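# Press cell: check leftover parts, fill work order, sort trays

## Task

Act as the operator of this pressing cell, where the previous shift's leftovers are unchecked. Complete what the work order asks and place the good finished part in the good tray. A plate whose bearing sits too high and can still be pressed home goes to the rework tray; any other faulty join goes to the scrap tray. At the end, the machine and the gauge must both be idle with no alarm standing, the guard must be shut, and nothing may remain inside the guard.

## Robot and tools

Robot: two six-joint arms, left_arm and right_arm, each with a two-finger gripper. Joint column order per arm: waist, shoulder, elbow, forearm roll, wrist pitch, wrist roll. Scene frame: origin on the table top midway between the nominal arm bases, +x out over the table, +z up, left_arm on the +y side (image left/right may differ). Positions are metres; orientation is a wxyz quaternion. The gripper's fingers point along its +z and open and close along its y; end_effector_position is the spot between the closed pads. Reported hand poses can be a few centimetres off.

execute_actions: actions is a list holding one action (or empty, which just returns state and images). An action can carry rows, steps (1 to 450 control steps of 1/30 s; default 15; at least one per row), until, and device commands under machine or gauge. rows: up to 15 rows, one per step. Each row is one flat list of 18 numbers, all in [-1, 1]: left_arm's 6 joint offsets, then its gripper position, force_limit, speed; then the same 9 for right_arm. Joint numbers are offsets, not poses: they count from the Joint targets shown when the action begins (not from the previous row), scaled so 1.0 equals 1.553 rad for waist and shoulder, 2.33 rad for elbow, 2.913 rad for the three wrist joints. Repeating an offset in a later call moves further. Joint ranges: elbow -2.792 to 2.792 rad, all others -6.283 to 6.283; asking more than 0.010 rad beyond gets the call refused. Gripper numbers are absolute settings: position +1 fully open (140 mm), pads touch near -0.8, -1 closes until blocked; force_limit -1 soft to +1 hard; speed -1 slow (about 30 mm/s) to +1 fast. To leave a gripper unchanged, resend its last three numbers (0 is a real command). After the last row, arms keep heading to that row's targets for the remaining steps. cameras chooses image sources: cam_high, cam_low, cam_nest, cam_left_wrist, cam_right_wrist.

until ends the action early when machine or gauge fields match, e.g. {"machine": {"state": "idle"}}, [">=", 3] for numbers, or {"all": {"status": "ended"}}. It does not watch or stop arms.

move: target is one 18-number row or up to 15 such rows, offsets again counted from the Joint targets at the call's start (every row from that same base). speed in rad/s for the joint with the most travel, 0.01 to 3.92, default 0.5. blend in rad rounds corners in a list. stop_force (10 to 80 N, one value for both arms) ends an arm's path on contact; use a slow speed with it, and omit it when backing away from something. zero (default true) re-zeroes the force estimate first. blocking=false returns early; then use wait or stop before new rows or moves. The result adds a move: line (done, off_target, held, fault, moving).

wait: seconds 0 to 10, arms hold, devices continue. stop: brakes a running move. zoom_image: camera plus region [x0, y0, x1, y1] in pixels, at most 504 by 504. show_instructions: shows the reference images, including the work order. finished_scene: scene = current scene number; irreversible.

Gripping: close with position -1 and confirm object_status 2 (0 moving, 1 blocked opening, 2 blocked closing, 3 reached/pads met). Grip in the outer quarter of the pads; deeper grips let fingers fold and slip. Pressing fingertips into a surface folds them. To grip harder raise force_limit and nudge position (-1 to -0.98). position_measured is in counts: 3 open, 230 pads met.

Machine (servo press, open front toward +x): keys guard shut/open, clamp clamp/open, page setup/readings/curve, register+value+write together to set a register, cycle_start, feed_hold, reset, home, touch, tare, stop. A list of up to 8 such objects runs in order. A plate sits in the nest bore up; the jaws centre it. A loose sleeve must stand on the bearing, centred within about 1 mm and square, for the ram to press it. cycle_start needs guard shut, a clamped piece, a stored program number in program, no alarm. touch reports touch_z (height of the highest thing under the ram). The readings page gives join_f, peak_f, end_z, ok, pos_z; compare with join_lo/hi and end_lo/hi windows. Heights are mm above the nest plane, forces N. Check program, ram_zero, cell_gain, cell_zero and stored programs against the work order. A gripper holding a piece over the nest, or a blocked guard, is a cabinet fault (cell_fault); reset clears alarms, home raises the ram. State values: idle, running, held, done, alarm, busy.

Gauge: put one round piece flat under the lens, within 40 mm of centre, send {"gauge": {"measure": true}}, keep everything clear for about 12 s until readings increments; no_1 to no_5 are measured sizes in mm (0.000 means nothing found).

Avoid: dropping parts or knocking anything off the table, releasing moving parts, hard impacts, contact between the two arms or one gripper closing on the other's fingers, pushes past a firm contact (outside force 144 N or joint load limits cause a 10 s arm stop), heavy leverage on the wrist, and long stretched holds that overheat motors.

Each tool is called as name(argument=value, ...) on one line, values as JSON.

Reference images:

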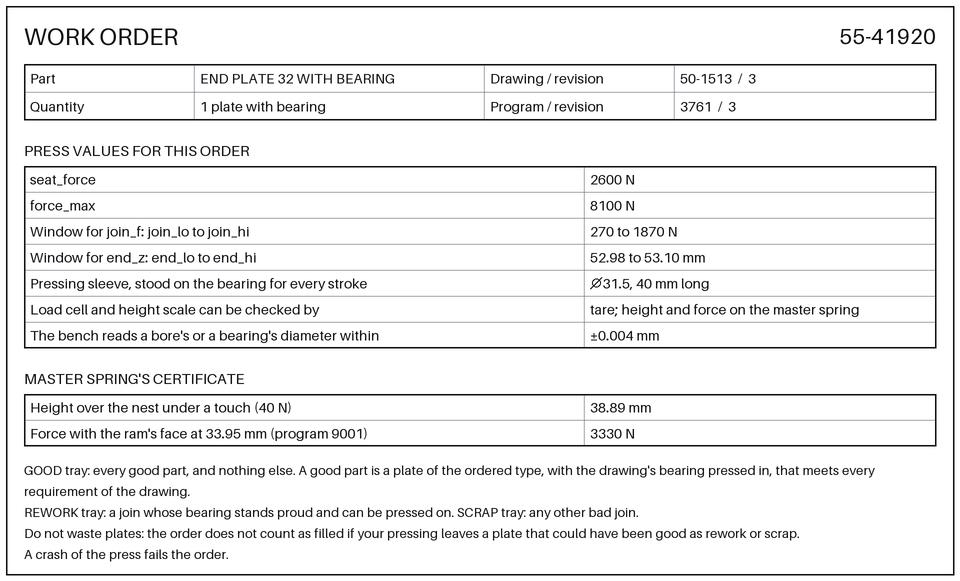

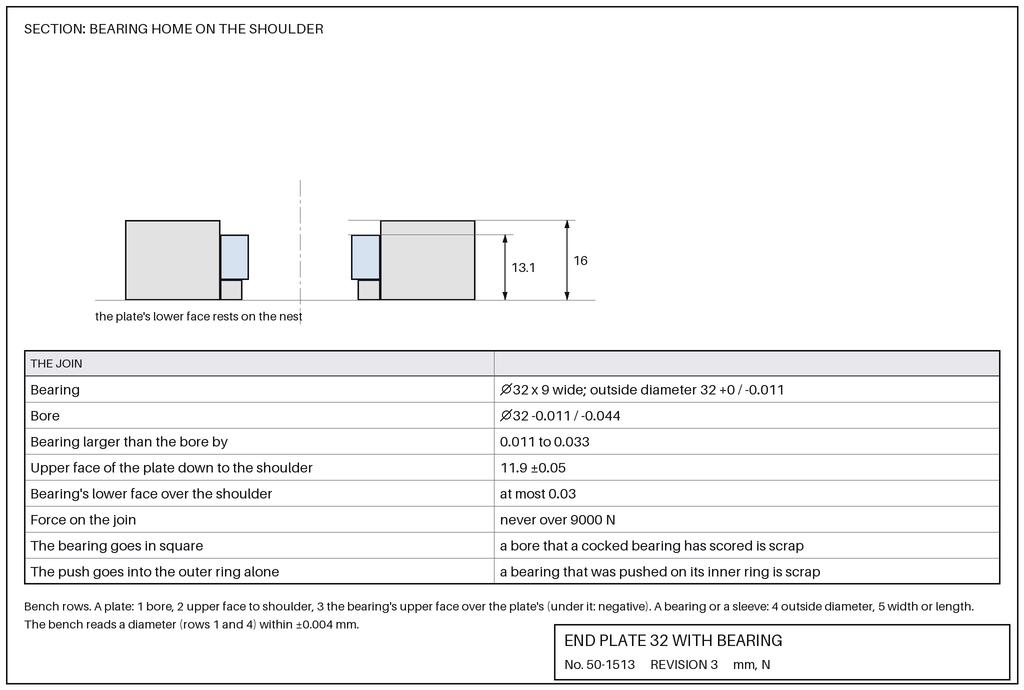

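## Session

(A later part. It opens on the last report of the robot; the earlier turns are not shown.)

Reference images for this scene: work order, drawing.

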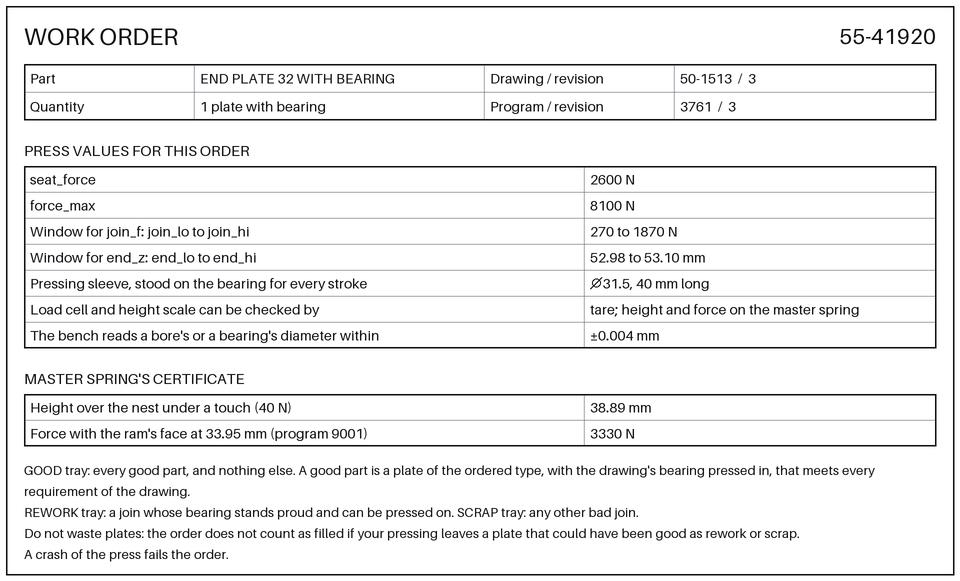

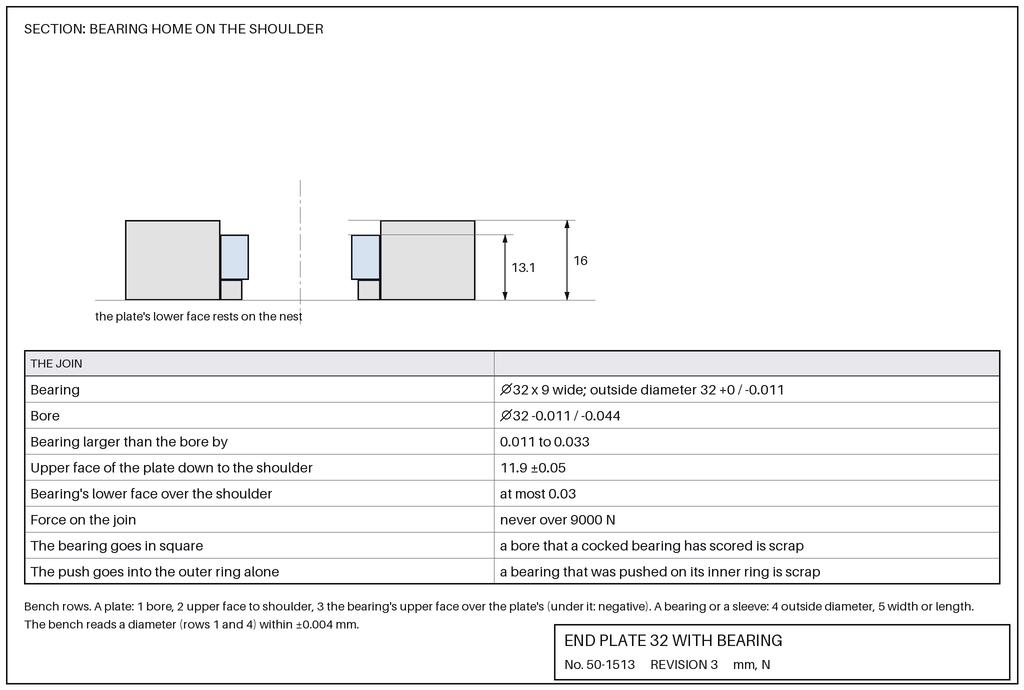

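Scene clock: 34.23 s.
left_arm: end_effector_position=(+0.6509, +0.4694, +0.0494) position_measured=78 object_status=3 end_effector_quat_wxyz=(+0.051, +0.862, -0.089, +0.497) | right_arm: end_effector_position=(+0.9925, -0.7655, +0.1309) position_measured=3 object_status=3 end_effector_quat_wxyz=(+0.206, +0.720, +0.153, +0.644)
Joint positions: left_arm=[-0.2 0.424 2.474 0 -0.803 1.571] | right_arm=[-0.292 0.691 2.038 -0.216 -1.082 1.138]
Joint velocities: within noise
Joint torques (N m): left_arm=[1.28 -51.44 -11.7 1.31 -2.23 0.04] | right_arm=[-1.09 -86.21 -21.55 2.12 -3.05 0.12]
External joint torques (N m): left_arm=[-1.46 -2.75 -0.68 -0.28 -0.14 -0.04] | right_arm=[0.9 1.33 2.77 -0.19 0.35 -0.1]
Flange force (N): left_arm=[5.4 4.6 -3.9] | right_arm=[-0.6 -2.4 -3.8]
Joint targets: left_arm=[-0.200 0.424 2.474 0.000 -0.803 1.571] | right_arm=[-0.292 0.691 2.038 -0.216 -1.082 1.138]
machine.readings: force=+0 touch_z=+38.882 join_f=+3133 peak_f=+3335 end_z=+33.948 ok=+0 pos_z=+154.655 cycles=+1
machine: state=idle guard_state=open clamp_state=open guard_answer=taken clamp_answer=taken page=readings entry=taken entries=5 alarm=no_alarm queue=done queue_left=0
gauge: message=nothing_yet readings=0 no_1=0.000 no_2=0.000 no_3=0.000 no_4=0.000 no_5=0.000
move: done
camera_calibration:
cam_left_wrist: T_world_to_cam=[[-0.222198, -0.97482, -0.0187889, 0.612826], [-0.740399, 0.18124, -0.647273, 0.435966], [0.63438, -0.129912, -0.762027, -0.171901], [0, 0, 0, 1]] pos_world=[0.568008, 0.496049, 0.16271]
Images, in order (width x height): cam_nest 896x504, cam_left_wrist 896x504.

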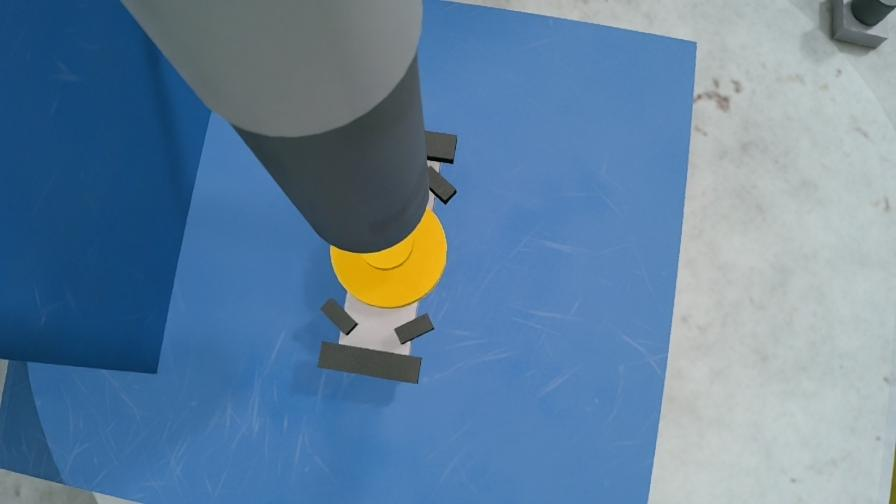

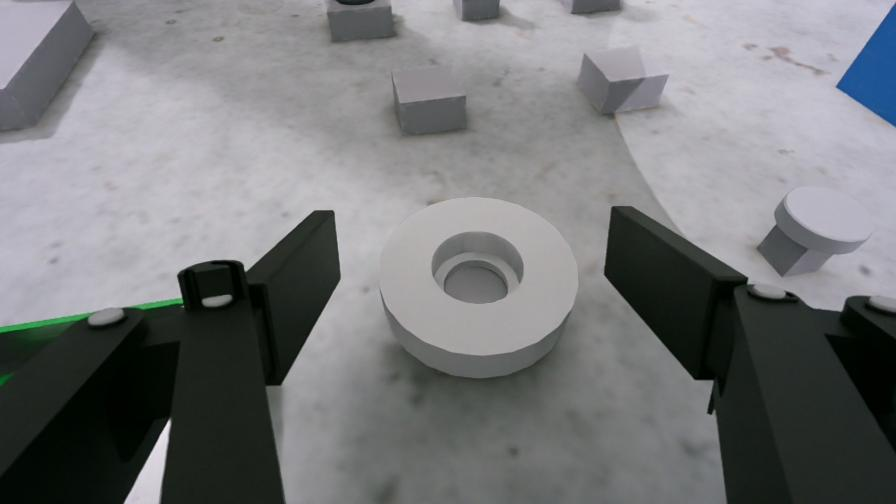

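move(target=[-0.0014,0,0,0,0,0,0.4,0,-1,0,0,0,0,0,0,1,1,1], speed=0.1, cameras=[])

move(target=[0,0,0,0,0,0,-1,0,-1,0,0,0,0,0,0,1,1,1], cameras=["cam_left_wrist"])

Scene clock: 35.60 s.
left_arm: end_effector_position=(+0.6507, +0.4679, +0.0493) position_measured=78 object_status=3 end_effector_quat_wxyz=(+0.051, +0.862, -0.090, +0.497) | right_arm: end_effector_position=(+0.9925, -0.7655, +0.1309) position_measured=3 object_status=3 end_effector_quat_wxyz=(+0.206, +0.720, +0.153, +0.644)
Joint positions: left_arm=[-0.203 0.424 2.474 0 -0.803 1.571] | right_arm=[-0.292 0.691 2.038 -0.216 -1.082 1.138]
Joint velocities: within noise
Joint torques (N m): left_arm=[1.36 -50.82 -11.7 1.32 -2.19 0.08] | right_arm=[-0.78 -86.4 -21.62 2.06 -3.01 0.13]
External joint torques (N m): left_arm=[-1.55 -3.09 -0.51 -0.31 -0.16 -0.08] | right_arm=[0.58 1.54 2.84 -0.13 0.31 -0.11]
Flange force (N): left_arm=[5.8 5.0 -4.8] | right_arm=[-1.2 -2.2 -3.9]
Joint targets: left_arm=[-0.203 0.424 2.474 0.000 -0.803 1.571] | right_arm=[-0.292 0.691 2.038 -0.216 -1.082 1.138]
machine.readings: force=+0 touch_z=+38.882 join_f=+3133 peak_f=+3335 end_z=+33.948 ok=+0 pos_z=+154.655 cycles=+1
machine: state=idle guard_state=open clamp_state=open guard_answer=taken clamp_answer=taken page=readings entry=taken entries=5 alarm=no_alarm queue=done queue_left=0
gauge: message=nothing_yet readings=0 no_1=0.000 no_2=0.000 no_3=0.000 no_4=0.000 no_5=0.000
move: done
No camera images: "cameras" was empty.

Scene clock: 37.07 s.
left_arm: end_effector_position=(+0.6507, +0.4679, +0.0493) position_measured=127 object_status=0 end_effector_quat_wxyz=(+0.051, +0.862, -0.090, +0.497) | right_arm: end_effector_position=(+0.9925, -0.7655, +0.1309) position_measured=3 object_status=3 end_effector_quat_wxyz=(+0.206, +0.720, +0.153, +0.644)
Joint positions: left_arm=[-0.203 0.424 2.474 0 -0.803 1.571] | right_arm=[-0.292 0.691 2.038 -0.216 -1.082 1.138]
Joint velocities: within noise
Joint torques (N m): left_arm=[1.12 -46.69 -10.98 1.37 -0.69 0.02] | right_arm=[-0.73 -86.19 -21.59 2.09 -2.97 0.17]
External joint torques (N m): left_arm=[-1.27 -7.7 -1.42 -0.34 -1.7 -0.02] | right_arm=[0.57 1.16 2.7 -0.17 0.26 -0.15]
Flange force (N): left_arm=[11.0 4.7 -11.3] | right_arm=[-0.7 -1.9 -4.0]
Joint targets: left_arm=[-0.203 0.424 2.474 0.000 -0.803 1.571] | right_arm=[-0.292 0.691 2.038 -0.216 -1.082 1.138]
machine.readings: force=+0 touch_z=+38.882 join_f=+3133 peak_f=+3335 end_z=+33.948 ok=+0 pos_z=+154.655 cycles=+1
machine: state=idle guard_state=open clamp_state=open guard_answer=taken clamp_answer=taken page=readings entry=taken entries=5 alarm=no_alarm queue=done queue_left=0
gauge: message=nothing_yet readings=0 no_1=0.000 no_2=0.000 no_3=0.000 no_4=0.000 no_5=0.000
move: done
camera_calibration:
cam_left_wrist: T_world_to_cam=[[-0.22428, -0.974343, -0.0188192, 0.612481], [-0.740066, 0.182853, -0.647199, 0.435065], [0.634035, -0.131226, -0.762088, -0.171227], [0, 0, 0, 1]] pos_world=[0.567908, 0.494744, 0.16261]
Images, in order (width x height): cam_left_wrist 896x504.

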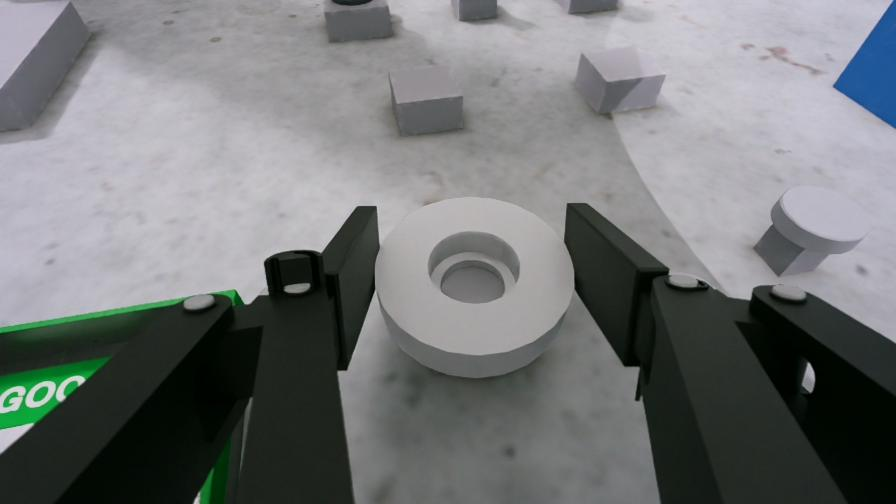

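move(target=[[0,-0.2138,-0.0327,0,0.14,0,-1,0,-1,0,0,0,0,0,0,1,1,1],[0.2325,-0.0442,-0.2416,0,0.2167,0,-1,0,-1,0,0,0,0,0,0,1,1,1],[0.2325,0.117,-0.2093,0,0.1048,0,-1,0,-1,0,0,0,0,0,0,1,1,1]], speed=[0.4,0.8,0.3], blend=[0.1,0.05,0], cameras=["cam_left_wrist"])

Scene clock: 41.23 s.
left_arm: end_effector_position=(+0.8969, +0.7508, +0.0598) position_measured=127 object_status=2 end_effector_quat_wxyz=(-0.039, +0.864, +0.066, +0.498) | right_arm: end_effector_position=(+0.9925, -0.7655, +0.1309) position_measured=3 object_status=3 end_effector_quat_wxyz=(+0.206, +0.720, +0.153, +0.644)
Joint positions: left_arm=[0.159 0.606 1.986 0 -0.497 1.571] | right_arm=[-0.292 0.691 2.038 -0.216 -1.082 1.138]
Joint velocities: within noise
Joint torques (N m): left_arm=[1.25 -79.67 -24.33 2.51 -2.67 0.09] | right_arm=[-0.9 -86.75 -21.64 2.06 -3.01 0.16]
External joint torques (N m): left_arm=[-1.5 -2.72 0.11 -0.27 0.27 -0.09] | right_arm=[0.71 1.73 2.79 -0.13 0.3 -0.14]
Flange force (N): left_arm=[2.7 3.1 -4.4] | right_arm=[-1.3 -2.6 -3.6]
Joint targets: left_arm=[0.159 0.606 1.986 0.000 -0.497 1.571] | right_arm=[-0.292 0.691 2.038 -0.216 -1.082 1.138]
machine.readings: force=+0 touch_z=+38.882 join_f=+3133 peak_f=+3335 end_z=+33.948 ok=+0 pos_z=+154.655 cycles=+1
machine: state=idle guard_state=open clamp_state=open guard_answer=taken clamp_answer=taken page=readings entry=taken entries=5 alarm=no_alarm queue=done queue_left=0
gauge: message=nothing_yet readings=0 no_1=0.000 no_2=0.000 no_3=0.000 no_4=0.000 no_5=0.000
move: done
camera_calibration:
cam_left_wrist: T_world_to_cam=[[0.134492, -0.990736, -0.0188398, 0.63403], [-0.75641, -0.0903633, -0.647826, 0.792199], [0.640122, 0.101378, -0.761556, -0.462265], [0, 0, 0, 1]] pos_world=[0.809861, 0.746605, 0.173112]
Images, in order (width x height): cam_left_wrist 896x504.

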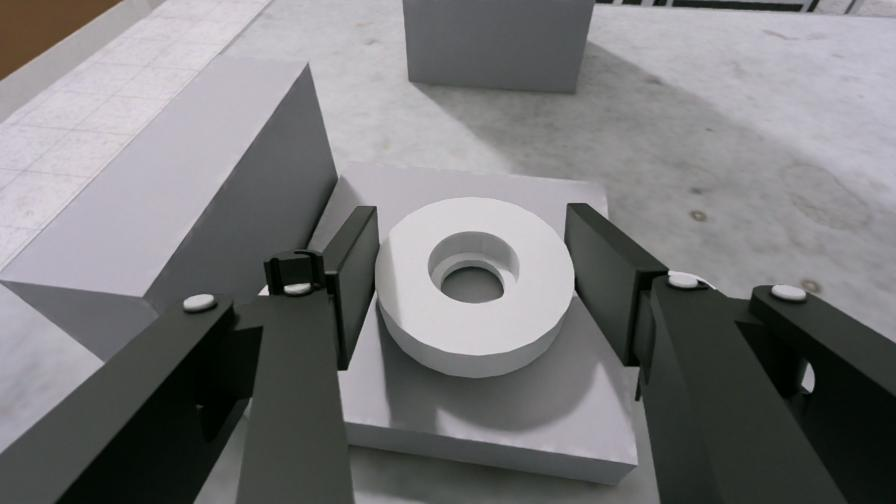

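move(target=[0,0.01056,0.00034,0,-0.00655,0,-1,0,-1,0,0,0,0,0,0,1,1,1], speed=0.022, stop_force=12, cameras=[])

Scene clock: 43.13 s.
left_arm: end_effector_position=(+0.8973, +0.7508, +0.0522) position_measured=127 object_status=2 end_effector_quat_wxyz=(-0.039, +0.863, +0.066, +0.499) | right_arm: end_effector_position=(+0.9925, -0.7655, +0.1309) position_measured=3 object_status=3 end_effector_quat_wxyz=(+0.206, +0.720, +0.153, +0.644)
Joint positions: left_arm=[0.159 0.619 1.987 0 -0.512 1.571] | right_arm=[-0.292 0.691 2.038 -0.216 -1.082 1.138]
Joint velocities: within noise
Joint torques (N m): left_arm=[0.93 -62.82 -16.5 2.35 2.23 -0.03] | right_arm=[-1.15 -86.29 -21.64 2.03 -2.97 0.13]
External joint torques (N m): left_arm=[-1.19 -20.03 -7.14 -0.17 -4.63 0.03] | right_arm=[0.99 1.44 2.94 -0.13 0.27 -0.11]
Flange force (N): left_arm=[16.0 2.8 -19.3] | right_arm=[-0.7 -2.8 -4.0]
Joint targets: left_arm=[0.159 0.619 1.987 0.000 -0.512 1.571] | right_arm=[-0.292 0.691 2.038 -0.216 -1.082 1.138]
machine.readings: force=+0 touch_z=+38.882 join_f=+3133 peak_f=+3335 end_z=+33.948 ok=+0 pos_z=+154.655 cycles=+1
machine: state=idle guard_state=open clamp_state=open guard_answer=taken clamp_answer=taken page=readings entry=taken entries=5 alarm=no_alarm queue=done queue_left=0
gauge: message=nothing_yet readings=0 no_1=0.000 no_2=0.000 no_3=0.000 no_4=0.000 no_5=0.000
move: contact (left_arm)
No camera images: "cameras" was empty.

move(target=[[0,-0.0004,0,0,0,0,0.3,0,-1,0,0,0,0,0,0,1,1,1],[0,-0.1698,-0.0326,0,0.1168,0,0.3,0,-1,0,0,0,0,0,0,1,1,1],[-0.1223,-0.295,-0.0749,-0.3748,0.6386,0.6559,0.3,0,-1,0,0,0,0,0,0,1,1,1]], speed=[0.05,0.4,1.3], blend=[0,0.08,0], cameras=["cam_left_wrist"])

execute_actions(actions=[{"gauge":{"measure":true},"steps":2}], cameras=[])

Scene clock: 48.50 s.
left_arm: end_effector_position=(+0.5937, +0.2980, +0.4206) position_measured=91 object_status=3 end_effector_quat_wxyz=(+0.354, +0.611, -0.614, +0.353) | right_arm: end_effector_position=(+0.9925, -0.7655, +0.1309) position_measured=3 object_status=3 end_effector_quat_wxyz=(+0.206, +0.720, +0.153, +0.644)
Joint positions: left_arm=[-0.031 0.16 1.812 -1.092 1.348 3.482] | right_arm=[-0.292 0.691 2.038 -0.216 -1.082 1.138]
Joint velocities: within noise
Joint torques (N m): left_arm=[1.23 -49.56 -36.51 -0.05 1 0.04] | right_arm=[-1.26 -86.87 -21.51 2.07 -3 0.2]
External joint torques (N m): left_arm=[-1.45 -2.92 -0.21 -0.33 -0.22 -0.04] | right_arm=[1.11 1.59 2.56 -0.14 0.28 -0.18]
Flange force (N): left_arm=[3.1 4.2 1.6] | right_arm=[-0.9 -3.0 -3.1]
Joint targets: left_arm=[-0.031 0.160 1.812 -1.092 1.348 3.482] | right_arm=[-0.292 0.691 2.038 -0.216 -1.082 1.138]
machine.readings: force=+0 touch_z=+38.882 join_f=+3133 peak_f=+3335 end_z=+33.948 ok=+0 pos_z=+154.655 cycles=+1
machine: state=idle guard_state=open clamp_state=open guard_answer=taken clamp_answer=taken page=readings entry=taken entries=5 alarm=no_alarm queue=done queue_left=0
gauge: message=nothing_yet readings=0 no_1=0.000 no_2=0.000 no_3=0.000 no_4=0.000 no_5=0.000
move: done
camera_calibration:
cam_left_wrist: T_world_to_cam=[[-0.999529, 0.0234217, -0.0198075, 0.604452], [0.0306741, 0.761045, -0.647974, 0.0346321], [-0.000102249, -0.648276, -0.761405, 0.655891], [0, 0, 0, 1]] pos_world=[0.603173, 0.384685, 0.533813]
Images, in order (width x height): cam_left_wrist 896x504.

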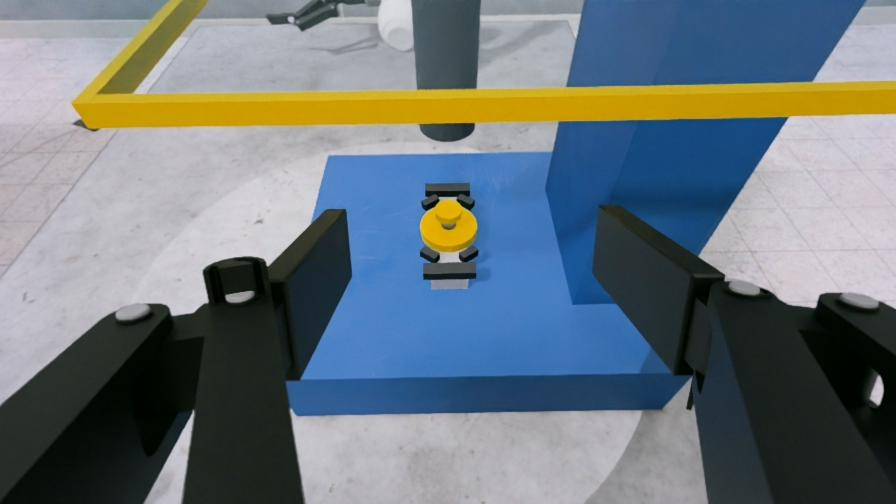

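Scene clock: 48.77 s.
left_arm: end_effector_position=(+0.5937, +0.2980, +0.4206) position_measured=91 object_status=3 end_effector_quat_wxyz=(+0.354, +0.611, -0.614, +0.353) | right_arm: end_effector_position=(+0.9925, -0.7655, +0.1309) position_measured=3 object_status=3 end_effector_quat_wxyz=(+0.206, +0.720, +0.153, +0.644)
Joint positions: left_arm=[-0.031 0.16 1.812 -1.092 1.348 3.482] | right_arm=[-0.292 0.691 2.038 -0.216 -1.082 1.138]
Joint velocities: within noise
Joint torques (N m): left_arm=[1.14 -49.44 -36.4 -0.1 1.02 0.1] | right_arm=[-0.62 -86.32 -21.61 2.04 -3.02 0.15]
External joint torques (N m): left_arm=[-1.3 -3.38 -0.32 -0.28 -0.24 -0.1] | right_arm=[0.43 1.51 2.8 -0.12 0.32 -0.13]
Flange force (N): left_arm=[3.5 4.7 1.2] | right_arm=[-1.2 -2.0 -3.8]
Joint targets: left_arm=[-0.031 0.160 1.812 -1.092 1.348 3.482] | right_arm=[-0.292 0.691 2.038 -0.216 -1.082 1.138]
Tool commands: left_gripper/position=+0.3 left_gripper/force_limit=+0.0 left_gripper/speed=-1.0 right_gripper/position=+1.0 right_gripper/force_limit=+1.0 right_gripper/speed=+1.0
machine.readings: force=+0 touch_z=+38.882 join_f=+3133 peak_f=+3335 end_z=+33.948 ok=+0 pos_z=+154.655 cycles=+1
machine: state=idle guard_state=open clamp_state=open guard_answer=taken clamp_answer=taken page=readings entry=taken entries=5 alarm=no_alarm queue=done queue_left=0
gauge: state=busy message=measure_taken readings=0 no_1=0.000 no_2=0.000 no_3=0.000 no_4=0.000 no_5=0.000
No camera images: "cameras" was empty.

move(target=[[-0.1777,0.1537,0.065,-0.0968,-0.1193,0.1072,0.3,0,-1,0,0,0,0,0,0,1,1,1],[-0.2785,0.2005,0.0296,-0.1285,-0.1563,0.0961,0.3,0,-1,0,0,0,0,0,0,1,1,1]], speed=[0.5,0.25], blend=[0.03,0], cameras=["cam_left_wrist","cam_nest"])

Scene clock: 52.10 s.
left_arm: end_effector_position=(+0.6000, +0.0100, +0.1855) position_measured=91 object_status=3 end_effector_quat_wxyz=(+0.354, +0.611, -0.614, +0.353) | right_arm: end_effector_position=(+0.9925, -0.7655, +0.1309) position_measured=3 object_status=3 end_effector_quat_wxyz=(+0.206, +0.720, +0.153, +0.644)
Joint positions: left_arm=[-0.464 0.472 1.881 -1.466 0.892 3.762] | right_arm=[-0.292 0.691 2.038 -0.216 -1.082 1.138]
Joint velocities: within noise
Joint torques (N m): left_arm=[1.3 -70.09 -27.3 -0.97 1.68 0.04] | right_arm=[-1.24 -86.43 -21.75 2.11 -3.02 0.15]
External joint torques (N m): left_arm=[-1.4 -3.89 -0.4 -0.23 -0.31 -0.04] | right_arm=[1.06 1.43 2.9 -0.19 0.31 -0.13]
Flange force (N): left_arm=[4.3 4.8 -1.6] | right_arm=[-0.6 -2.8 -3.9]
Joint targets: left_arm=[-0.464 0.472 1.881 -1.466 0.892 3.762] | right_arm=[-0.292 0.691 2.038 -0.216 -1.082 1.138]
machine.readings: force=+0 touch_z=+38.882 join_f=+3133 peak_f=+3335 end_z=+33.948 ok=+0 pos_z=+154.655 cycles=+1
machine: state=idle guard_state=open clamp_state=open guard_answer=taken clamp_answer=taken page=readings entry=taken entries=5 alarm=no_alarm queue=done queue_left=0
gauge: state=busy message=measure_taken readings=0 no_1=0.000 no_2=0.000 no_3=0.000 no_4=0.000 no_5=0.000
move: done
camera_calibration:
cam_left_wrist: T_world_to_cam=[[-0.999523, 0.0238283, -0.0196372, 0.612843], [0.0308732, 0.760891, -0.648145, 0.101223], [-0.00050246, -0.648442, -0.761264, 0.2904], [0, 0, 0, 1]] pos_world=[0.609572, 0.0966853, 0.298713]
Images, in order (width x height): cam_nest 896x504, cam_left_wrist 896x504.

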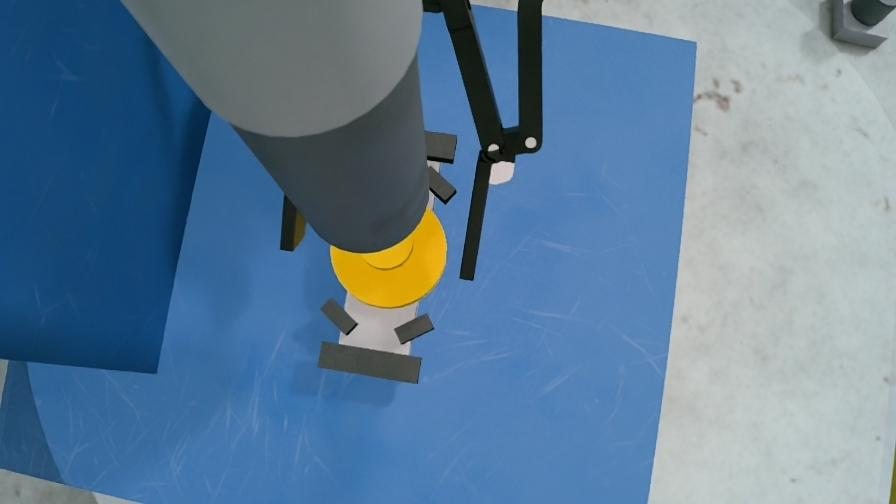

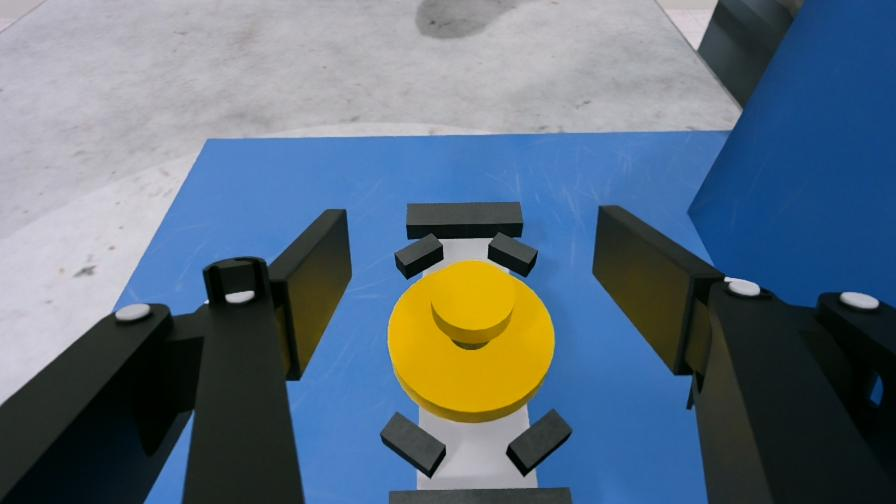

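move(target=[0,0.0358,0.0077,-0.021,-0.002,0.0327,0.3,0,-1,0,0,0,0,0,0,1,1,1], speed=0.05, cameras=["cam_left_wrist"])

Scene clock: 55.77 s.
left_arm: end_effector_position=(+0.6005, +0.0098, +0.1411) position_measured=91 object_status=3 end_effector_quat_wxyz=(+0.354, +0.611, -0.614, +0.354) | right_arm: end_effector_position=(+0.9925, -0.7655, +0.1309) position_measured=3 object_status=3 end_effector_quat_wxyz=(+0.206, +0.720, +0.153, +0.644)
Joint positions: left_arm=[-0.464 0.527 1.899 -1.527 0.887 3.857] | right_arm=[-0.292 0.691 2.038 -0.216 -1.082 1.138]
Joint velocities: within noise
Joint torques (N m): left_arm=[1.33 -72.48 -24.66 -0.92 1.8 0.07] | right_arm=[-0.79 -86.43 -21.56 2.12 -3.02 0.21]
External joint torques (N m): left_arm=[-1.45 -4.11 -0.64 -0.36 -0.24 -0.07] | right_arm=[0.63 1.46 2.76 -0.2 0.31 -0.19]
Flange force (N): left_arm=[5.0 4.4 -1.6] | right_arm=[-1.1 -2.2 -3.8]
Joint targets: left_arm=[-0.464 0.527 1.899 -1.527 0.887 3.857] | right_arm=[-0.292 0.691 2.038 -0.216 -1.082 1.138]
machine.readings: force=+0 touch_z=+38.882 join_f=+3133 peak_f=+3335 end_z=+33.948 ok=+0 pos_z=+154.655 cycles=+1
machine: state=idle guard_state=open clamp_state=open guard_answer=taken clamp_answer=taken page=readings entry=taken entries=5 alarm=no_alarm queue=done queue_left=0
gauge: state=busy message=measure_taken readings=0 no_1=0.000 no_2=0.000 no_3=0.000 no_4=0.000 no_5=0.000
move: done
camera_calibration:
cam_left_wrist: T_world_to_cam=[[-0.999542, 0.0227752, -0.019951, 0.612569], [0.0302753, 0.760467, -0.648671, 0.0730596], [0.00039847, -0.648977, -0.760808, 0.255783], [0, 0, 0, 1]] pos_world=[0.609974, 0.0964864, 0.254214]
Images, in order (width x height): cam_left_wrist 896x504.

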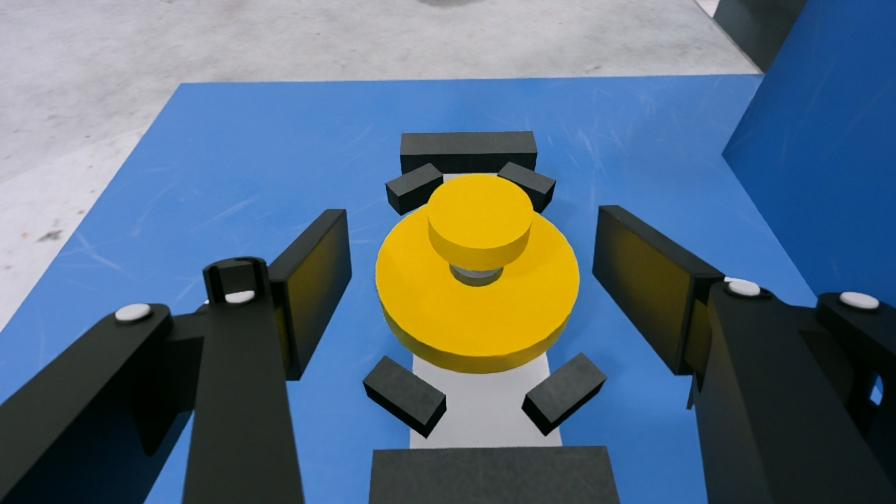

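move(target=[0,0,0,0,0,0,-1,0,-1,0,0,0,0,0,0,1,1,1], cameras=["cam_left_wrist"])

Scene clock: 57.33 s.
left_arm: end_effector_position=(+0.6005, +0.0098, +0.1410) position_measured=126 object_status=0 end_effector_quat_wxyz=(+0.354, +0.611, -0.614, +0.354) | right_arm: end_effector_position=(+0.9925, -0.7655, +0.1309) position_measured=3 object_status=3 end_effector_quat_wxyz=(+0.206, +0.720, +0.153, +0.644)
Joint positions: left_arm=[-0.464 0.527 1.899 -1.527 0.887 3.857] | right_arm=[-0.292 0.691 2.038 -0.216 -1.082 1.138]
Joint velocities: within noise
Joint torques (N m): left_arm=[-0.59 -67.61 -22.83 -0.34 0.7 0.17] | right_arm=[-0.92 -86.42 -21.64 2.03 -3.06 0.12]
External joint torques (N m): left_arm=[0.46 -8.83 -2.49 -0.95 0.85 -0.17] | right_arm=[0.75 1.37 2.83 -0.11 0.35 -0.09]
Flange force (N): left_arm=[8.6 4.5 -7.9] | right_arm=[-0.7 -2.3 -3.9]
Joint targets: left_arm=[-0.464 0.527 1.899 -1.527 0.887 3.857] | right_arm=[-0.292 0.691 2.038 -0.216 -1.082 1.138]
machine.readings: force=+0 touch_z=+38.882 join_f=+3133 peak_f=+3335 end_z=+33.948 ok=+0 pos_z=+154.655 cycles=+1
machine: state=idle guard_state=open clamp_state=open guard_answer=taken clamp_answer=taken page=readings entry=taken entries=5 alarm=no_alarm queue=done queue_left=0
gauge: state=busy message=measure_taken readings=0 no_1=0.000 no_2=0.000 no_3=0.000 no_4=0.000 no_5=0.000
move: done
camera_calibration:
cam_left_wrist: T_world_to_cam=[[-0.999542, 0.0228399, -0.0198748, 0.612543], [0.0302751, 0.760465, -0.648673, 0.0730605], [0.000298464, -0.648977, -0.760808, 0.255844], [0, 0, 0, 1]] pos_world=[0.609974, 0.0964864, 0.254214]
Images, in order (width x height): cam_left_wrist 896x504.

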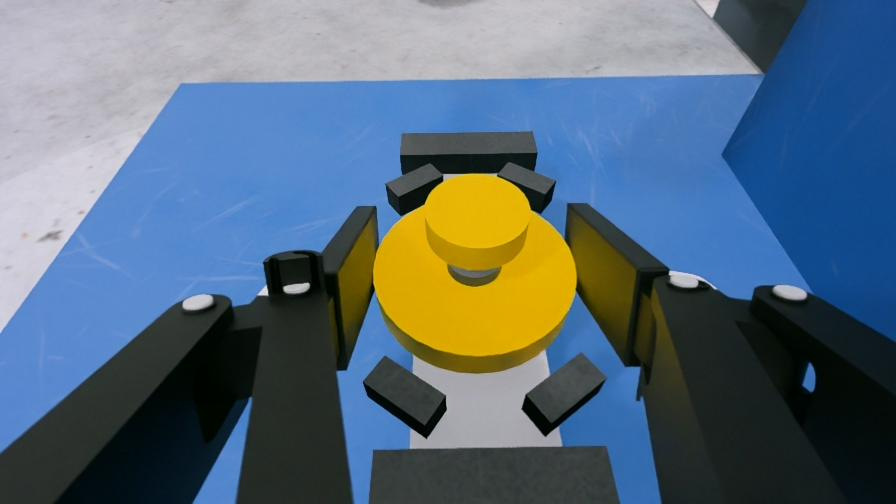

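move(target=[[0,-0.0483,-0.0104,0.0283,0.0027,-0.0441,-1,0,-1,0,0,0,0,0,0,1,1,1],[0.1012,-0.0995,0.0238,0.0625,0.0401,-0.0377,-1,0,-1,0,0,0,0,0,0,1,1,1],[0.2789,-0.2357,-0.0371,0.1494,0.1583,-0.1289,-1,0,-1,0,0,0,0,0,0,1,1,1],[0.1883,-0.1986,0.0885,0.5242,-0.3832,-0.7848,-1,0,-1,0,0,0,0,0,0,1,1,1]], speed=[0.12,0.3,0.5,1.0], blend=[0.02,0.03,0.08,0], cameras=["cam_left_wrist"])

Scene clock: 63.27 s.
left_arm: end_effector_position=(+0.8038, +0.4621, +0.2499) position_measured=126 object_status=2 end_effector_quat_wxyz=(+0.044, +0.863, -0.076, +0.498) | right_arm: end_effector_position=(+0.9925, -0.7655, +0.1309) position_measured=3 object_status=3 end_effector_quat_wxyz=(+0.206, +0.720, +0.153, +0.644)
Joint positions: left_arm=[-0.171 0.219 2.105 0 -0.23 1.571] | right_arm=[-0.292 0.691 2.038 -0.216 -1.082 1.138]
Joint velocities: within noise
Joint torques (N m): left_arm=[1.06 -54.62 -34.93 3.29 -3.55 0.05] | right_arm=[-0.99 -86.61 -21.76 2.06 -3 0.19]
External joint torques (N m): left_arm=[-1.22 -0.01 2.34 -0.19 1.17 -0.05] | right_arm=[0.84 1.46 2.92 -0.13 0.29 -0.17]
Flange force (N): left_arm=[0.0 0.0 0.0] | right_arm=[-0.9 -2.6 -4.0]
Joint targets: left_arm=[-0.171 0.219 2.105 0.000 -0.230 1.571] | right_arm=[-0.292 0.691 2.038 -0.216 -1.082 1.138]
machine.readings: force=+0 touch_z=+38.882 join_f=+3133 peak_f=+3335 end_z=+33.948 ok=+0 pos_z=+154.655 cycles=+1
machine: state=idle guard_state=open clamp_state=open guard_answer=taken clamp_answer=taken page=readings entry=taken entries=5 alarm=no_alarm queue=done queue_left=0
gauge: message=measure_taken readings=1 no_1=31.973 no_2=11.902 no_3=0.000 no_4=0.000 no_5=0.000
move: done
camera_calibration:
cam_left_wrist: T_world_to_cam=[[-0.193614, -0.980905, -0.0183857, 0.623224], [-0.744847, 0.159166, -0.647973, 0.694242], [0.638526, -0.111762, -0.761442, -0.128961], [0, 0, 0, 1]] pos_world=[0.720114, 0.486411, 0.363112]
Images, in order (width x height): cam_left_wrist 896x504.

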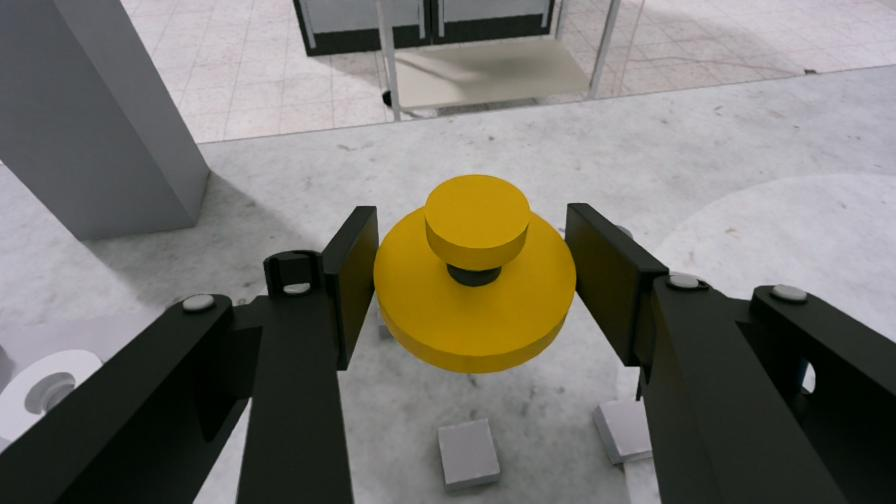

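move(target=[-0.0023,0.2019,0.0317,0,-0.1329,0,-1,0,-1,0,0,0,0,0,0,1,1,1], speed=0.3, cameras=["cam_left_wrist"])

move(target=[0,0.0139,0.0004,0,-0.0077,0,-1,0,-1,0,0,0,0,0,0,1,1,1], speed=0.022, stop_force=12, cameras=["cam_left_wrist"])

Scene clock: 66.47 s.
left_arm: end_effector_position=(+0.8086, +0.4582, +0.0531) position_measured=126 object_status=2 end_effector_quat_wxyz=(+0.045, +0.863, -0.078, +0.498) | right_arm: end_effector_position=(+0.9925, -0.7655, +0.1309) position_measured=3 object_status=3 end_effector_quat_wxyz=(+0.206, +0.720, +0.153, +0.644)
Joint positions: left_arm=[-0.175 0.532 2.179 0 -0.617 1.571] | right_arm=[-0.292 0.691 2.038 -0.216 -1.082 1.138]
Joint velocities: within noise
Joint torques (N m): left_arm=[1.1 -71.25 -21.4 2.04 -3.5 0.09] | right_arm=[-1.09 -86.48 -21.65 2.09 -3.01 0.18]
External joint torques (N m): left_arm=[-1.3 0.11 1.83 -0.27 1.13 -0.09] | right_arm=[0.89 1.25 2.7 -0.15 0.29 -0.16]
Flange force (N): left_arm=[0.4 3.1 -2.8] | right_arm=[-0.5 -2.5 -3.7]
Joint targets: left_arm=[-0.175 0.533 2.179 0.000 -0.617 1.571] | right_arm=[-0.292 0.691 2.038 -0.216 -1.082 1.138]
machine.readings: force=+0 touch_z=+38.882 join_f=+3133 peak_f=+3335 end_z=+33.948 ok=+0 pos_z=+154.655 cycles=+1
machine: state=idle guard_state=open clamp_state=open guard_answer=taken clamp_answer=taken page=readings entry=taken entries=5 alarm=no_alarm queue=done queue_left=0
gauge: message=measure_taken readings=1 no_1=31.973 no_2=11.902 no_3=0.000 no_4=0.000 no_5=0.000
move: done
camera_calibration:
cam_left_wrist: T_world_to_cam=[[-0.197025, -0.980224, -0.0184764, 0.619174], [-0.744467, 0.161847, -0.647746, 0.569336], [0.637927, -0.113867, -0.761632, -0.280862], [0, 0, 0, 1]] pos_world=[0.725013, 0.482804, 0.166312]
Images, in order (width x height): cam_left_wrist 896x504.

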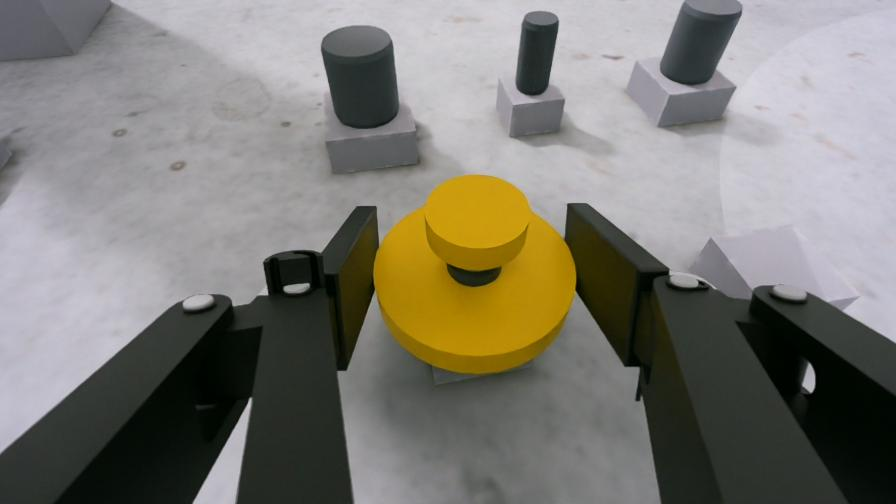

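Scene clock: 68.10 s.
left_arm: end_effector_position=(+0.8087, +0.4582, +0.0435) position_measured=126 object_status=2 end_effector_quat_wxyz=(+0.045, +0.863, -0.078, +0.498) | right_arm: end_effector_position=(+0.9925, -0.7655, +0.1309) position_measured=3 object_status=3 end_effector_quat_wxyz=(+0.206, +0.720, +0.153, +0.644)
Joint positions: left_arm=[-0.175 0.55 2.18 0 -0.635 1.571] | right_arm=[-0.292 0.691 2.038 -0.216 -1.082 1.138]
Joint velocities: within noise
Joint torques (N m): left_arm=[1 -54.34 -13.85 1.92 2.06 -0.2] | right_arm=[-1.08 -86.45 -21.65 2.08 -3.07 0.16]
External joint torques (N m): left_arm=[-1.23 -17.83 -5.27 -0.2 -4.45 0.2] | right_arm=[0.91 1.59 2.86 -0.16 0.37 -0.14]
Flange force (N): left_arm=[16.5 3.6 -19.8] | right_arm=[-0.9 -2.7 -3.7]
Joint targets: left_arm=[-0.175 0.550 2.180 0.000 -0.635 1.571] | right_arm=[-0.292 0.691 2.038 -0.216 -1.082 1.138]
machine.readings: force=+0 touch_z=+38.882 join_f=+3133 peak_f=+3335 end_z=+33.948 ok=+0 pos_z=+154.655 cycles=+1
machine: state=idle guard_state=open clamp_state=open guard_answer=taken clamp_answer=taken page=readings entry=taken entries=5 alarm=no_alarm queue=done queue_left=0
gauge: message=measure_taken readings=1 no_1=31.973 no_2=11.902 no_3=0.000 no_4=0.000 no_5=0.000
move: contact (left_arm)
camera_calibration:
cam_left_wrist: T_world_to_cam=[[-0.197086, -0.980212, -0.0184853, 0.619056], [-0.744179, 0.16185, -0.648075, 0.563034], [0.638243, -0.11397, -0.761352, -0.28846], [0, 0, 0, 1]] pos_world=[0.725113, 0.482804, 0.156712]
Images, in order (width x height): cam_left_wrist 896x504.

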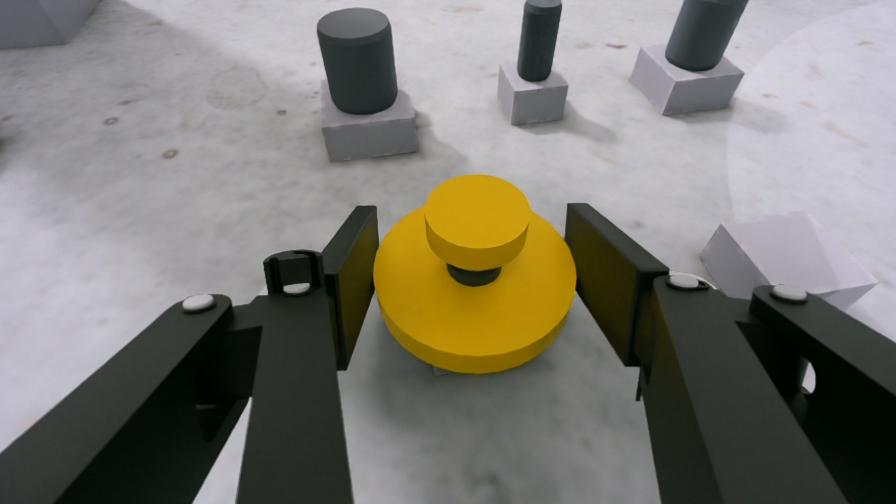

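zoom_image(camera="cam_left_wrist", region=[300, 0, 760, 180])

Scaled by 1.096.

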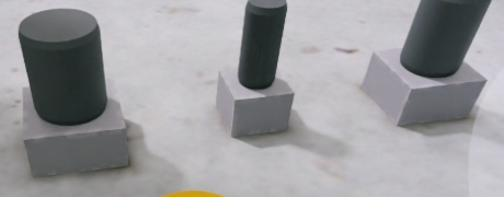

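move(target=[[0,-0.0003,0,0,0,0,0.3,0,-1,0,0,0,0,0,0,1,1,1],[0,-0.213,-0.0322,0,0.139,0,0.3,0,-1,0,0,0,0,0,0,1,1,1],[0.2151,-0.1254,-0.1155,0,0.159,0,0.3,0,-1,0,0,0,0,0,0,1,1,1],[0.2151,0.0441,-0.0828,0,0.0422,0,0.3,0,-1,0,0,0,0,0,0,1,1,1]], speed=[0.05,0.4,0.7,0.25], blend=[0,0.06,0.04,0], cameras=["cam_left_wrist"])

move(target=[0,0,0,0,0,0,-1,0,-1,0,0,0,0,0,0,1,1,1], cameras=[])

Scene clock: 74.73 s.
left_arm: end_effector_position=(+0.8971, +0.7513, +0.0524) position_measured=91 object_status=3 end_effector_quat_wxyz=(-0.039, +0.863, +0.067, +0.499) | right_arm: end_effector_position=(+0.9925, -0.7655, +0.1309) position_measured=3 object_status=3 end_effector_quat_wxyz=(+0.206, +0.720, +0.153, +0.644)
Joint positions: left_arm=[0.159 0.618 1.987 0 -0.512 1.571] | right_arm=[-0.292 0.691 2.038 -0.216 -1.082 1.138]
Joint velocities: within noise
Joint torques (N m): left_arm=[1.24 -78.94 -23.1 2.5 -2.22 0.05] | right_arm=[-1.27 -86.53 -21.65 2.08 -3.05 0.15]
External joint torques (N m): left_arm=[-1.49 -4.05 -0.61 -0.31 -0.17 -0.05] | right_arm=[1.08 1.7 2.87 -0.16 0.35 -0.13]
Flange force (N): left_arm=[3.8 3.2 -5.2] | right_arm=[-0.9 -3.0 -3.6]
Joint targets: left_arm=[0.159 0.618 1.987 0.000 -0.512 1.571] | right_arm=[-0.292 0.691 2.038 -0.216 -1.082 1.138]
machine.readings: force=+0 touch_z=+38.882 join_f=+3133 peak_f=+3335 end_z=+33.948 ok=+0 pos_z=+154.655 cycles=+1
machine: state=idle guard_state=open clamp_state=open guard_answer=taken clamp_answer=taken page=readings entry=taken entries=5 alarm=no_alarm queue=done queue_left=0
gauge: message=measure_taken readings=1 no_1=31.973 no_2=11.902 no_3=0.000 no_4=0.000 no_5=0.000
move: done
camera_calibration:
cam_left_wrist: T_world_to_cam=[[0.135328, -0.99063, -0.0184257, 0.633572], [-0.755089, -0.0910747, -0.649266, 0.786881], [0.641504, 0.101777, -0.760338, -0.469729], [0, 0, 0, 1]] pos_world=[0.809758, 0.747107, 0.165416]
Images, in order (width x height): cam_left_wrist 896x504.

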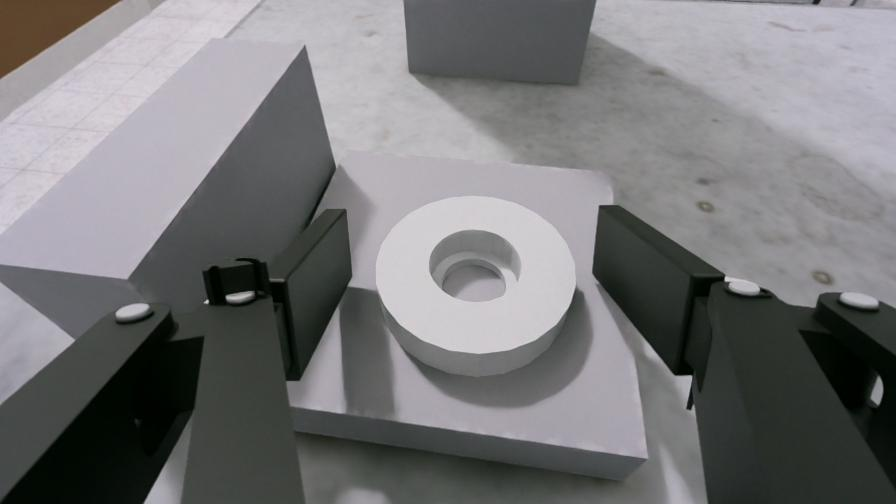

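Scene clock: 75.93 s.
left_arm: end_effector_position=(+0.8971, +0.7513, +0.0523) position_measured=127 object_status=0 end_effector_quat_wxyz=(-0.039, +0.863, +0.067, +0.499) | right_arm: end_effector_position=(+0.9925, -0.7655, +0.1309) position_measured=3 object_status=3 end_effector_quat_wxyz=(+0.206, +0.720, +0.153, +0.644)
Joint positions: left_arm=[0.159 0.618 1.987 0 -0.512 1.571] | right_arm=[-0.292 0.691 2.038 -0.216 -1.082 1.138]
Joint velocities: within noise
Joint torques (N m): left_arm=[1.05 -74.79 -21.88 2.49 -1.24 0.1] | right_arm=[-0.61 -86.77 -21.69 2.11 -2.96 0.15]
External joint torques (N m): left_arm=[-1.31 -8.08 -1.82 -0.3 -1.16 -0.1] | right_arm=[0.43 1.83 2.99 -0.2 0.26 -0.13]
Flange force (N): left_arm=[6.7 3.0 -9.5] | right_arm=[-1.8 -2.2 -4.0]
Joint targets: left_arm=[0.159 0.618 1.987 0.000 -0.512 1.571] | right_arm=[-0.292 0.691 2.038 -0.216 -1.082 1.138]
machine.readings: force=+0 touch_z=+38.882 join_f=+3133 peak_f=+3335 end_z=+33.948 ok=+0 pos_z=+154.655 cycles=+1
machine: state=idle guard_state=open clamp_state=open guard_answer=taken clamp_answer=taken page=readings entry=taken entries=5 alarm=no_alarm queue=done queue_left=0
gauge: message=measure_taken readings=1 no_1=31.973 no_2=11.902 no_3=0.000 no_4=0.000 no_5=0.000
move: done
No camera images: "cameras" was empty.

move(target=[[0,-0.1692,-0.0326,0,0.1168,0,-1,0,-1,0,0,0,0,0,0,1,1,1],[-0.1223,-0.2943,-0.0749,-0.3748,0.6386,0.6559,-1,0,-1,0,0,0,0,0,0,1,1,1],[-0.2999,-0.1581,-0.0139,-0.4617,0.5204,0.747,-1,0,-1,0,0,0,0,0,0,1,1,1],[-0.4008,-0.0939,-0.0453,-0.5033,0.4823,0.752,-1,0,-1,0,0,0,0,0,0,1,1,1],[-0.4008,-0.066,-0.0388,-0.5193,0.4805,0.7777,-1,0,-1,0,0,0,0,0,0,1,1,1]], speed=[0.4,1.2,0.5,0.25,0.08], blend=[0.08,0.08,0.03,0.01,0], cameras=["cam_left_wrist","cam_nest"])

Scene clock: 82.50 s.
left_arm: end_effector_position=(+0.6001, +0.0104, +0.1495) position_measured=127 object_status=2 end_effector_quat_wxyz=(+0.354, +0.611, -0.614, +0.353) | right_arm: end_effector_position=(+0.9925, -0.7655, +0.1309) position_measured=3 object_status=3 end_effector_quat_wxyz=(+0.206, +0.720, +0.153, +0.644)
Joint positions: left_arm=[-0.464 0.516 1.897 -1.513 0.887 3.836] | right_arm=[-0.292 0.691 2.038 -0.216 -1.082 1.138]
Joint velocities: within noise
Joint torques (N m): left_arm=[1.39 -73.05 -25.73 -1.18 2.05 0.04] | right_arm=[-0.87 -86.2 -21.67 2.04 -3.07 0.2]
External joint torques (N m): left_arm=[-1.52 -2.68 0.06 -0.09 -0.54 -0.04] | right_arm=[0.66 1.39 2.87 -0.12 0.36 -0.17]
Flange force (N): left_arm=[3.5 4.2 -0.6] | right_arm=[-0.8 -2.3 -4.0]
Joint targets: left_arm=[-0.464 0.516 1.897 -1.513 0.887 3.836] | right_arm=[-0.292 0.691 2.038 -0.216 -1.082 1.138]
machine.readings: force=+0 touch_z=+38.882 join_f=+3133 peak_f=+3335 end_z=+33.948 ok=+0 pos_z=+154.655 cycles=+1
machine: state=idle guard_state=open clamp_state=open guard_answer=taken clamp_answer=taken page=readings entry=taken entries=5 alarm=no_alarm queue=done queue_left=0
gauge: message=measure_taken readings=1 no_1=31.973 no_2=11.902 no_3=0.000 no_4=0.000 no_5=0.000
move: done
camera_calibration:
cam_left_wrist: T_world_to_cam=[[-0.999556, 0.0232666, -0.0185998, 0.612034], [0.0297738, 0.761508, -0.647471, 0.0780911], [-0.000900509, -0.647738, -0.761863, 0.263519], [0, 0, 0, 1]] pos_world=[0.609675, 0.0969842, 0.262711]
Images, in order (width x height): cam_nest 896x504, cam_left_wrist 896x504.

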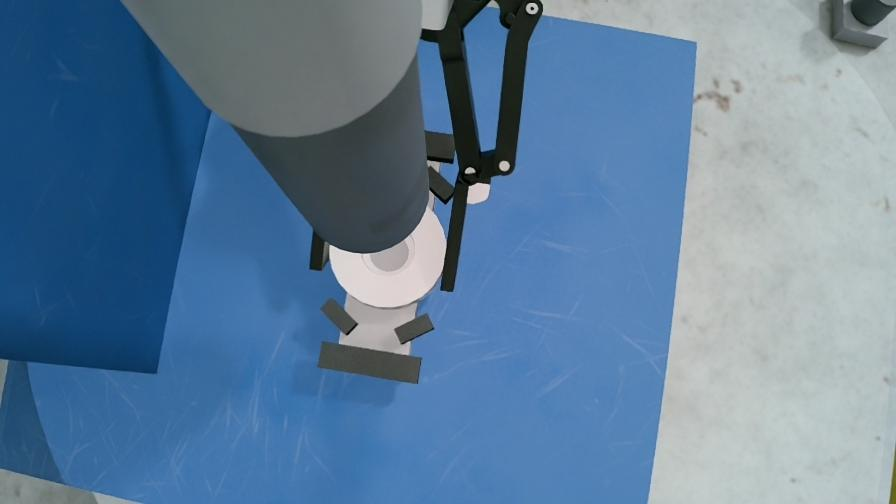

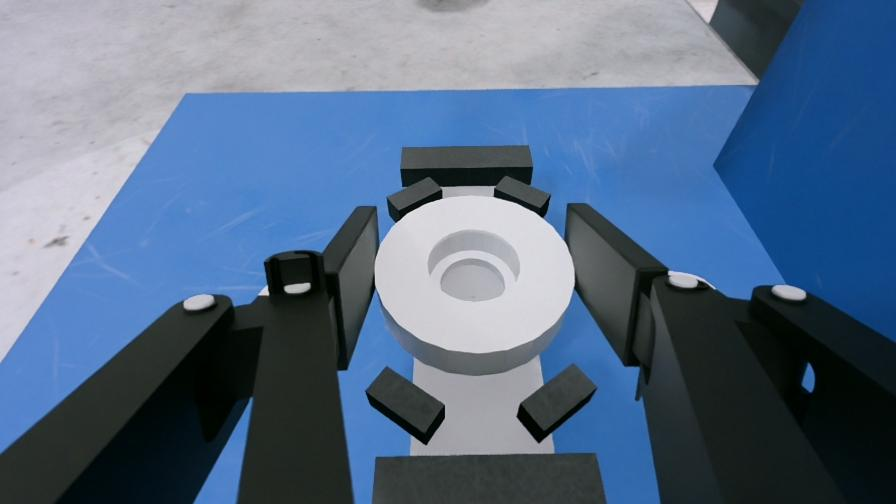

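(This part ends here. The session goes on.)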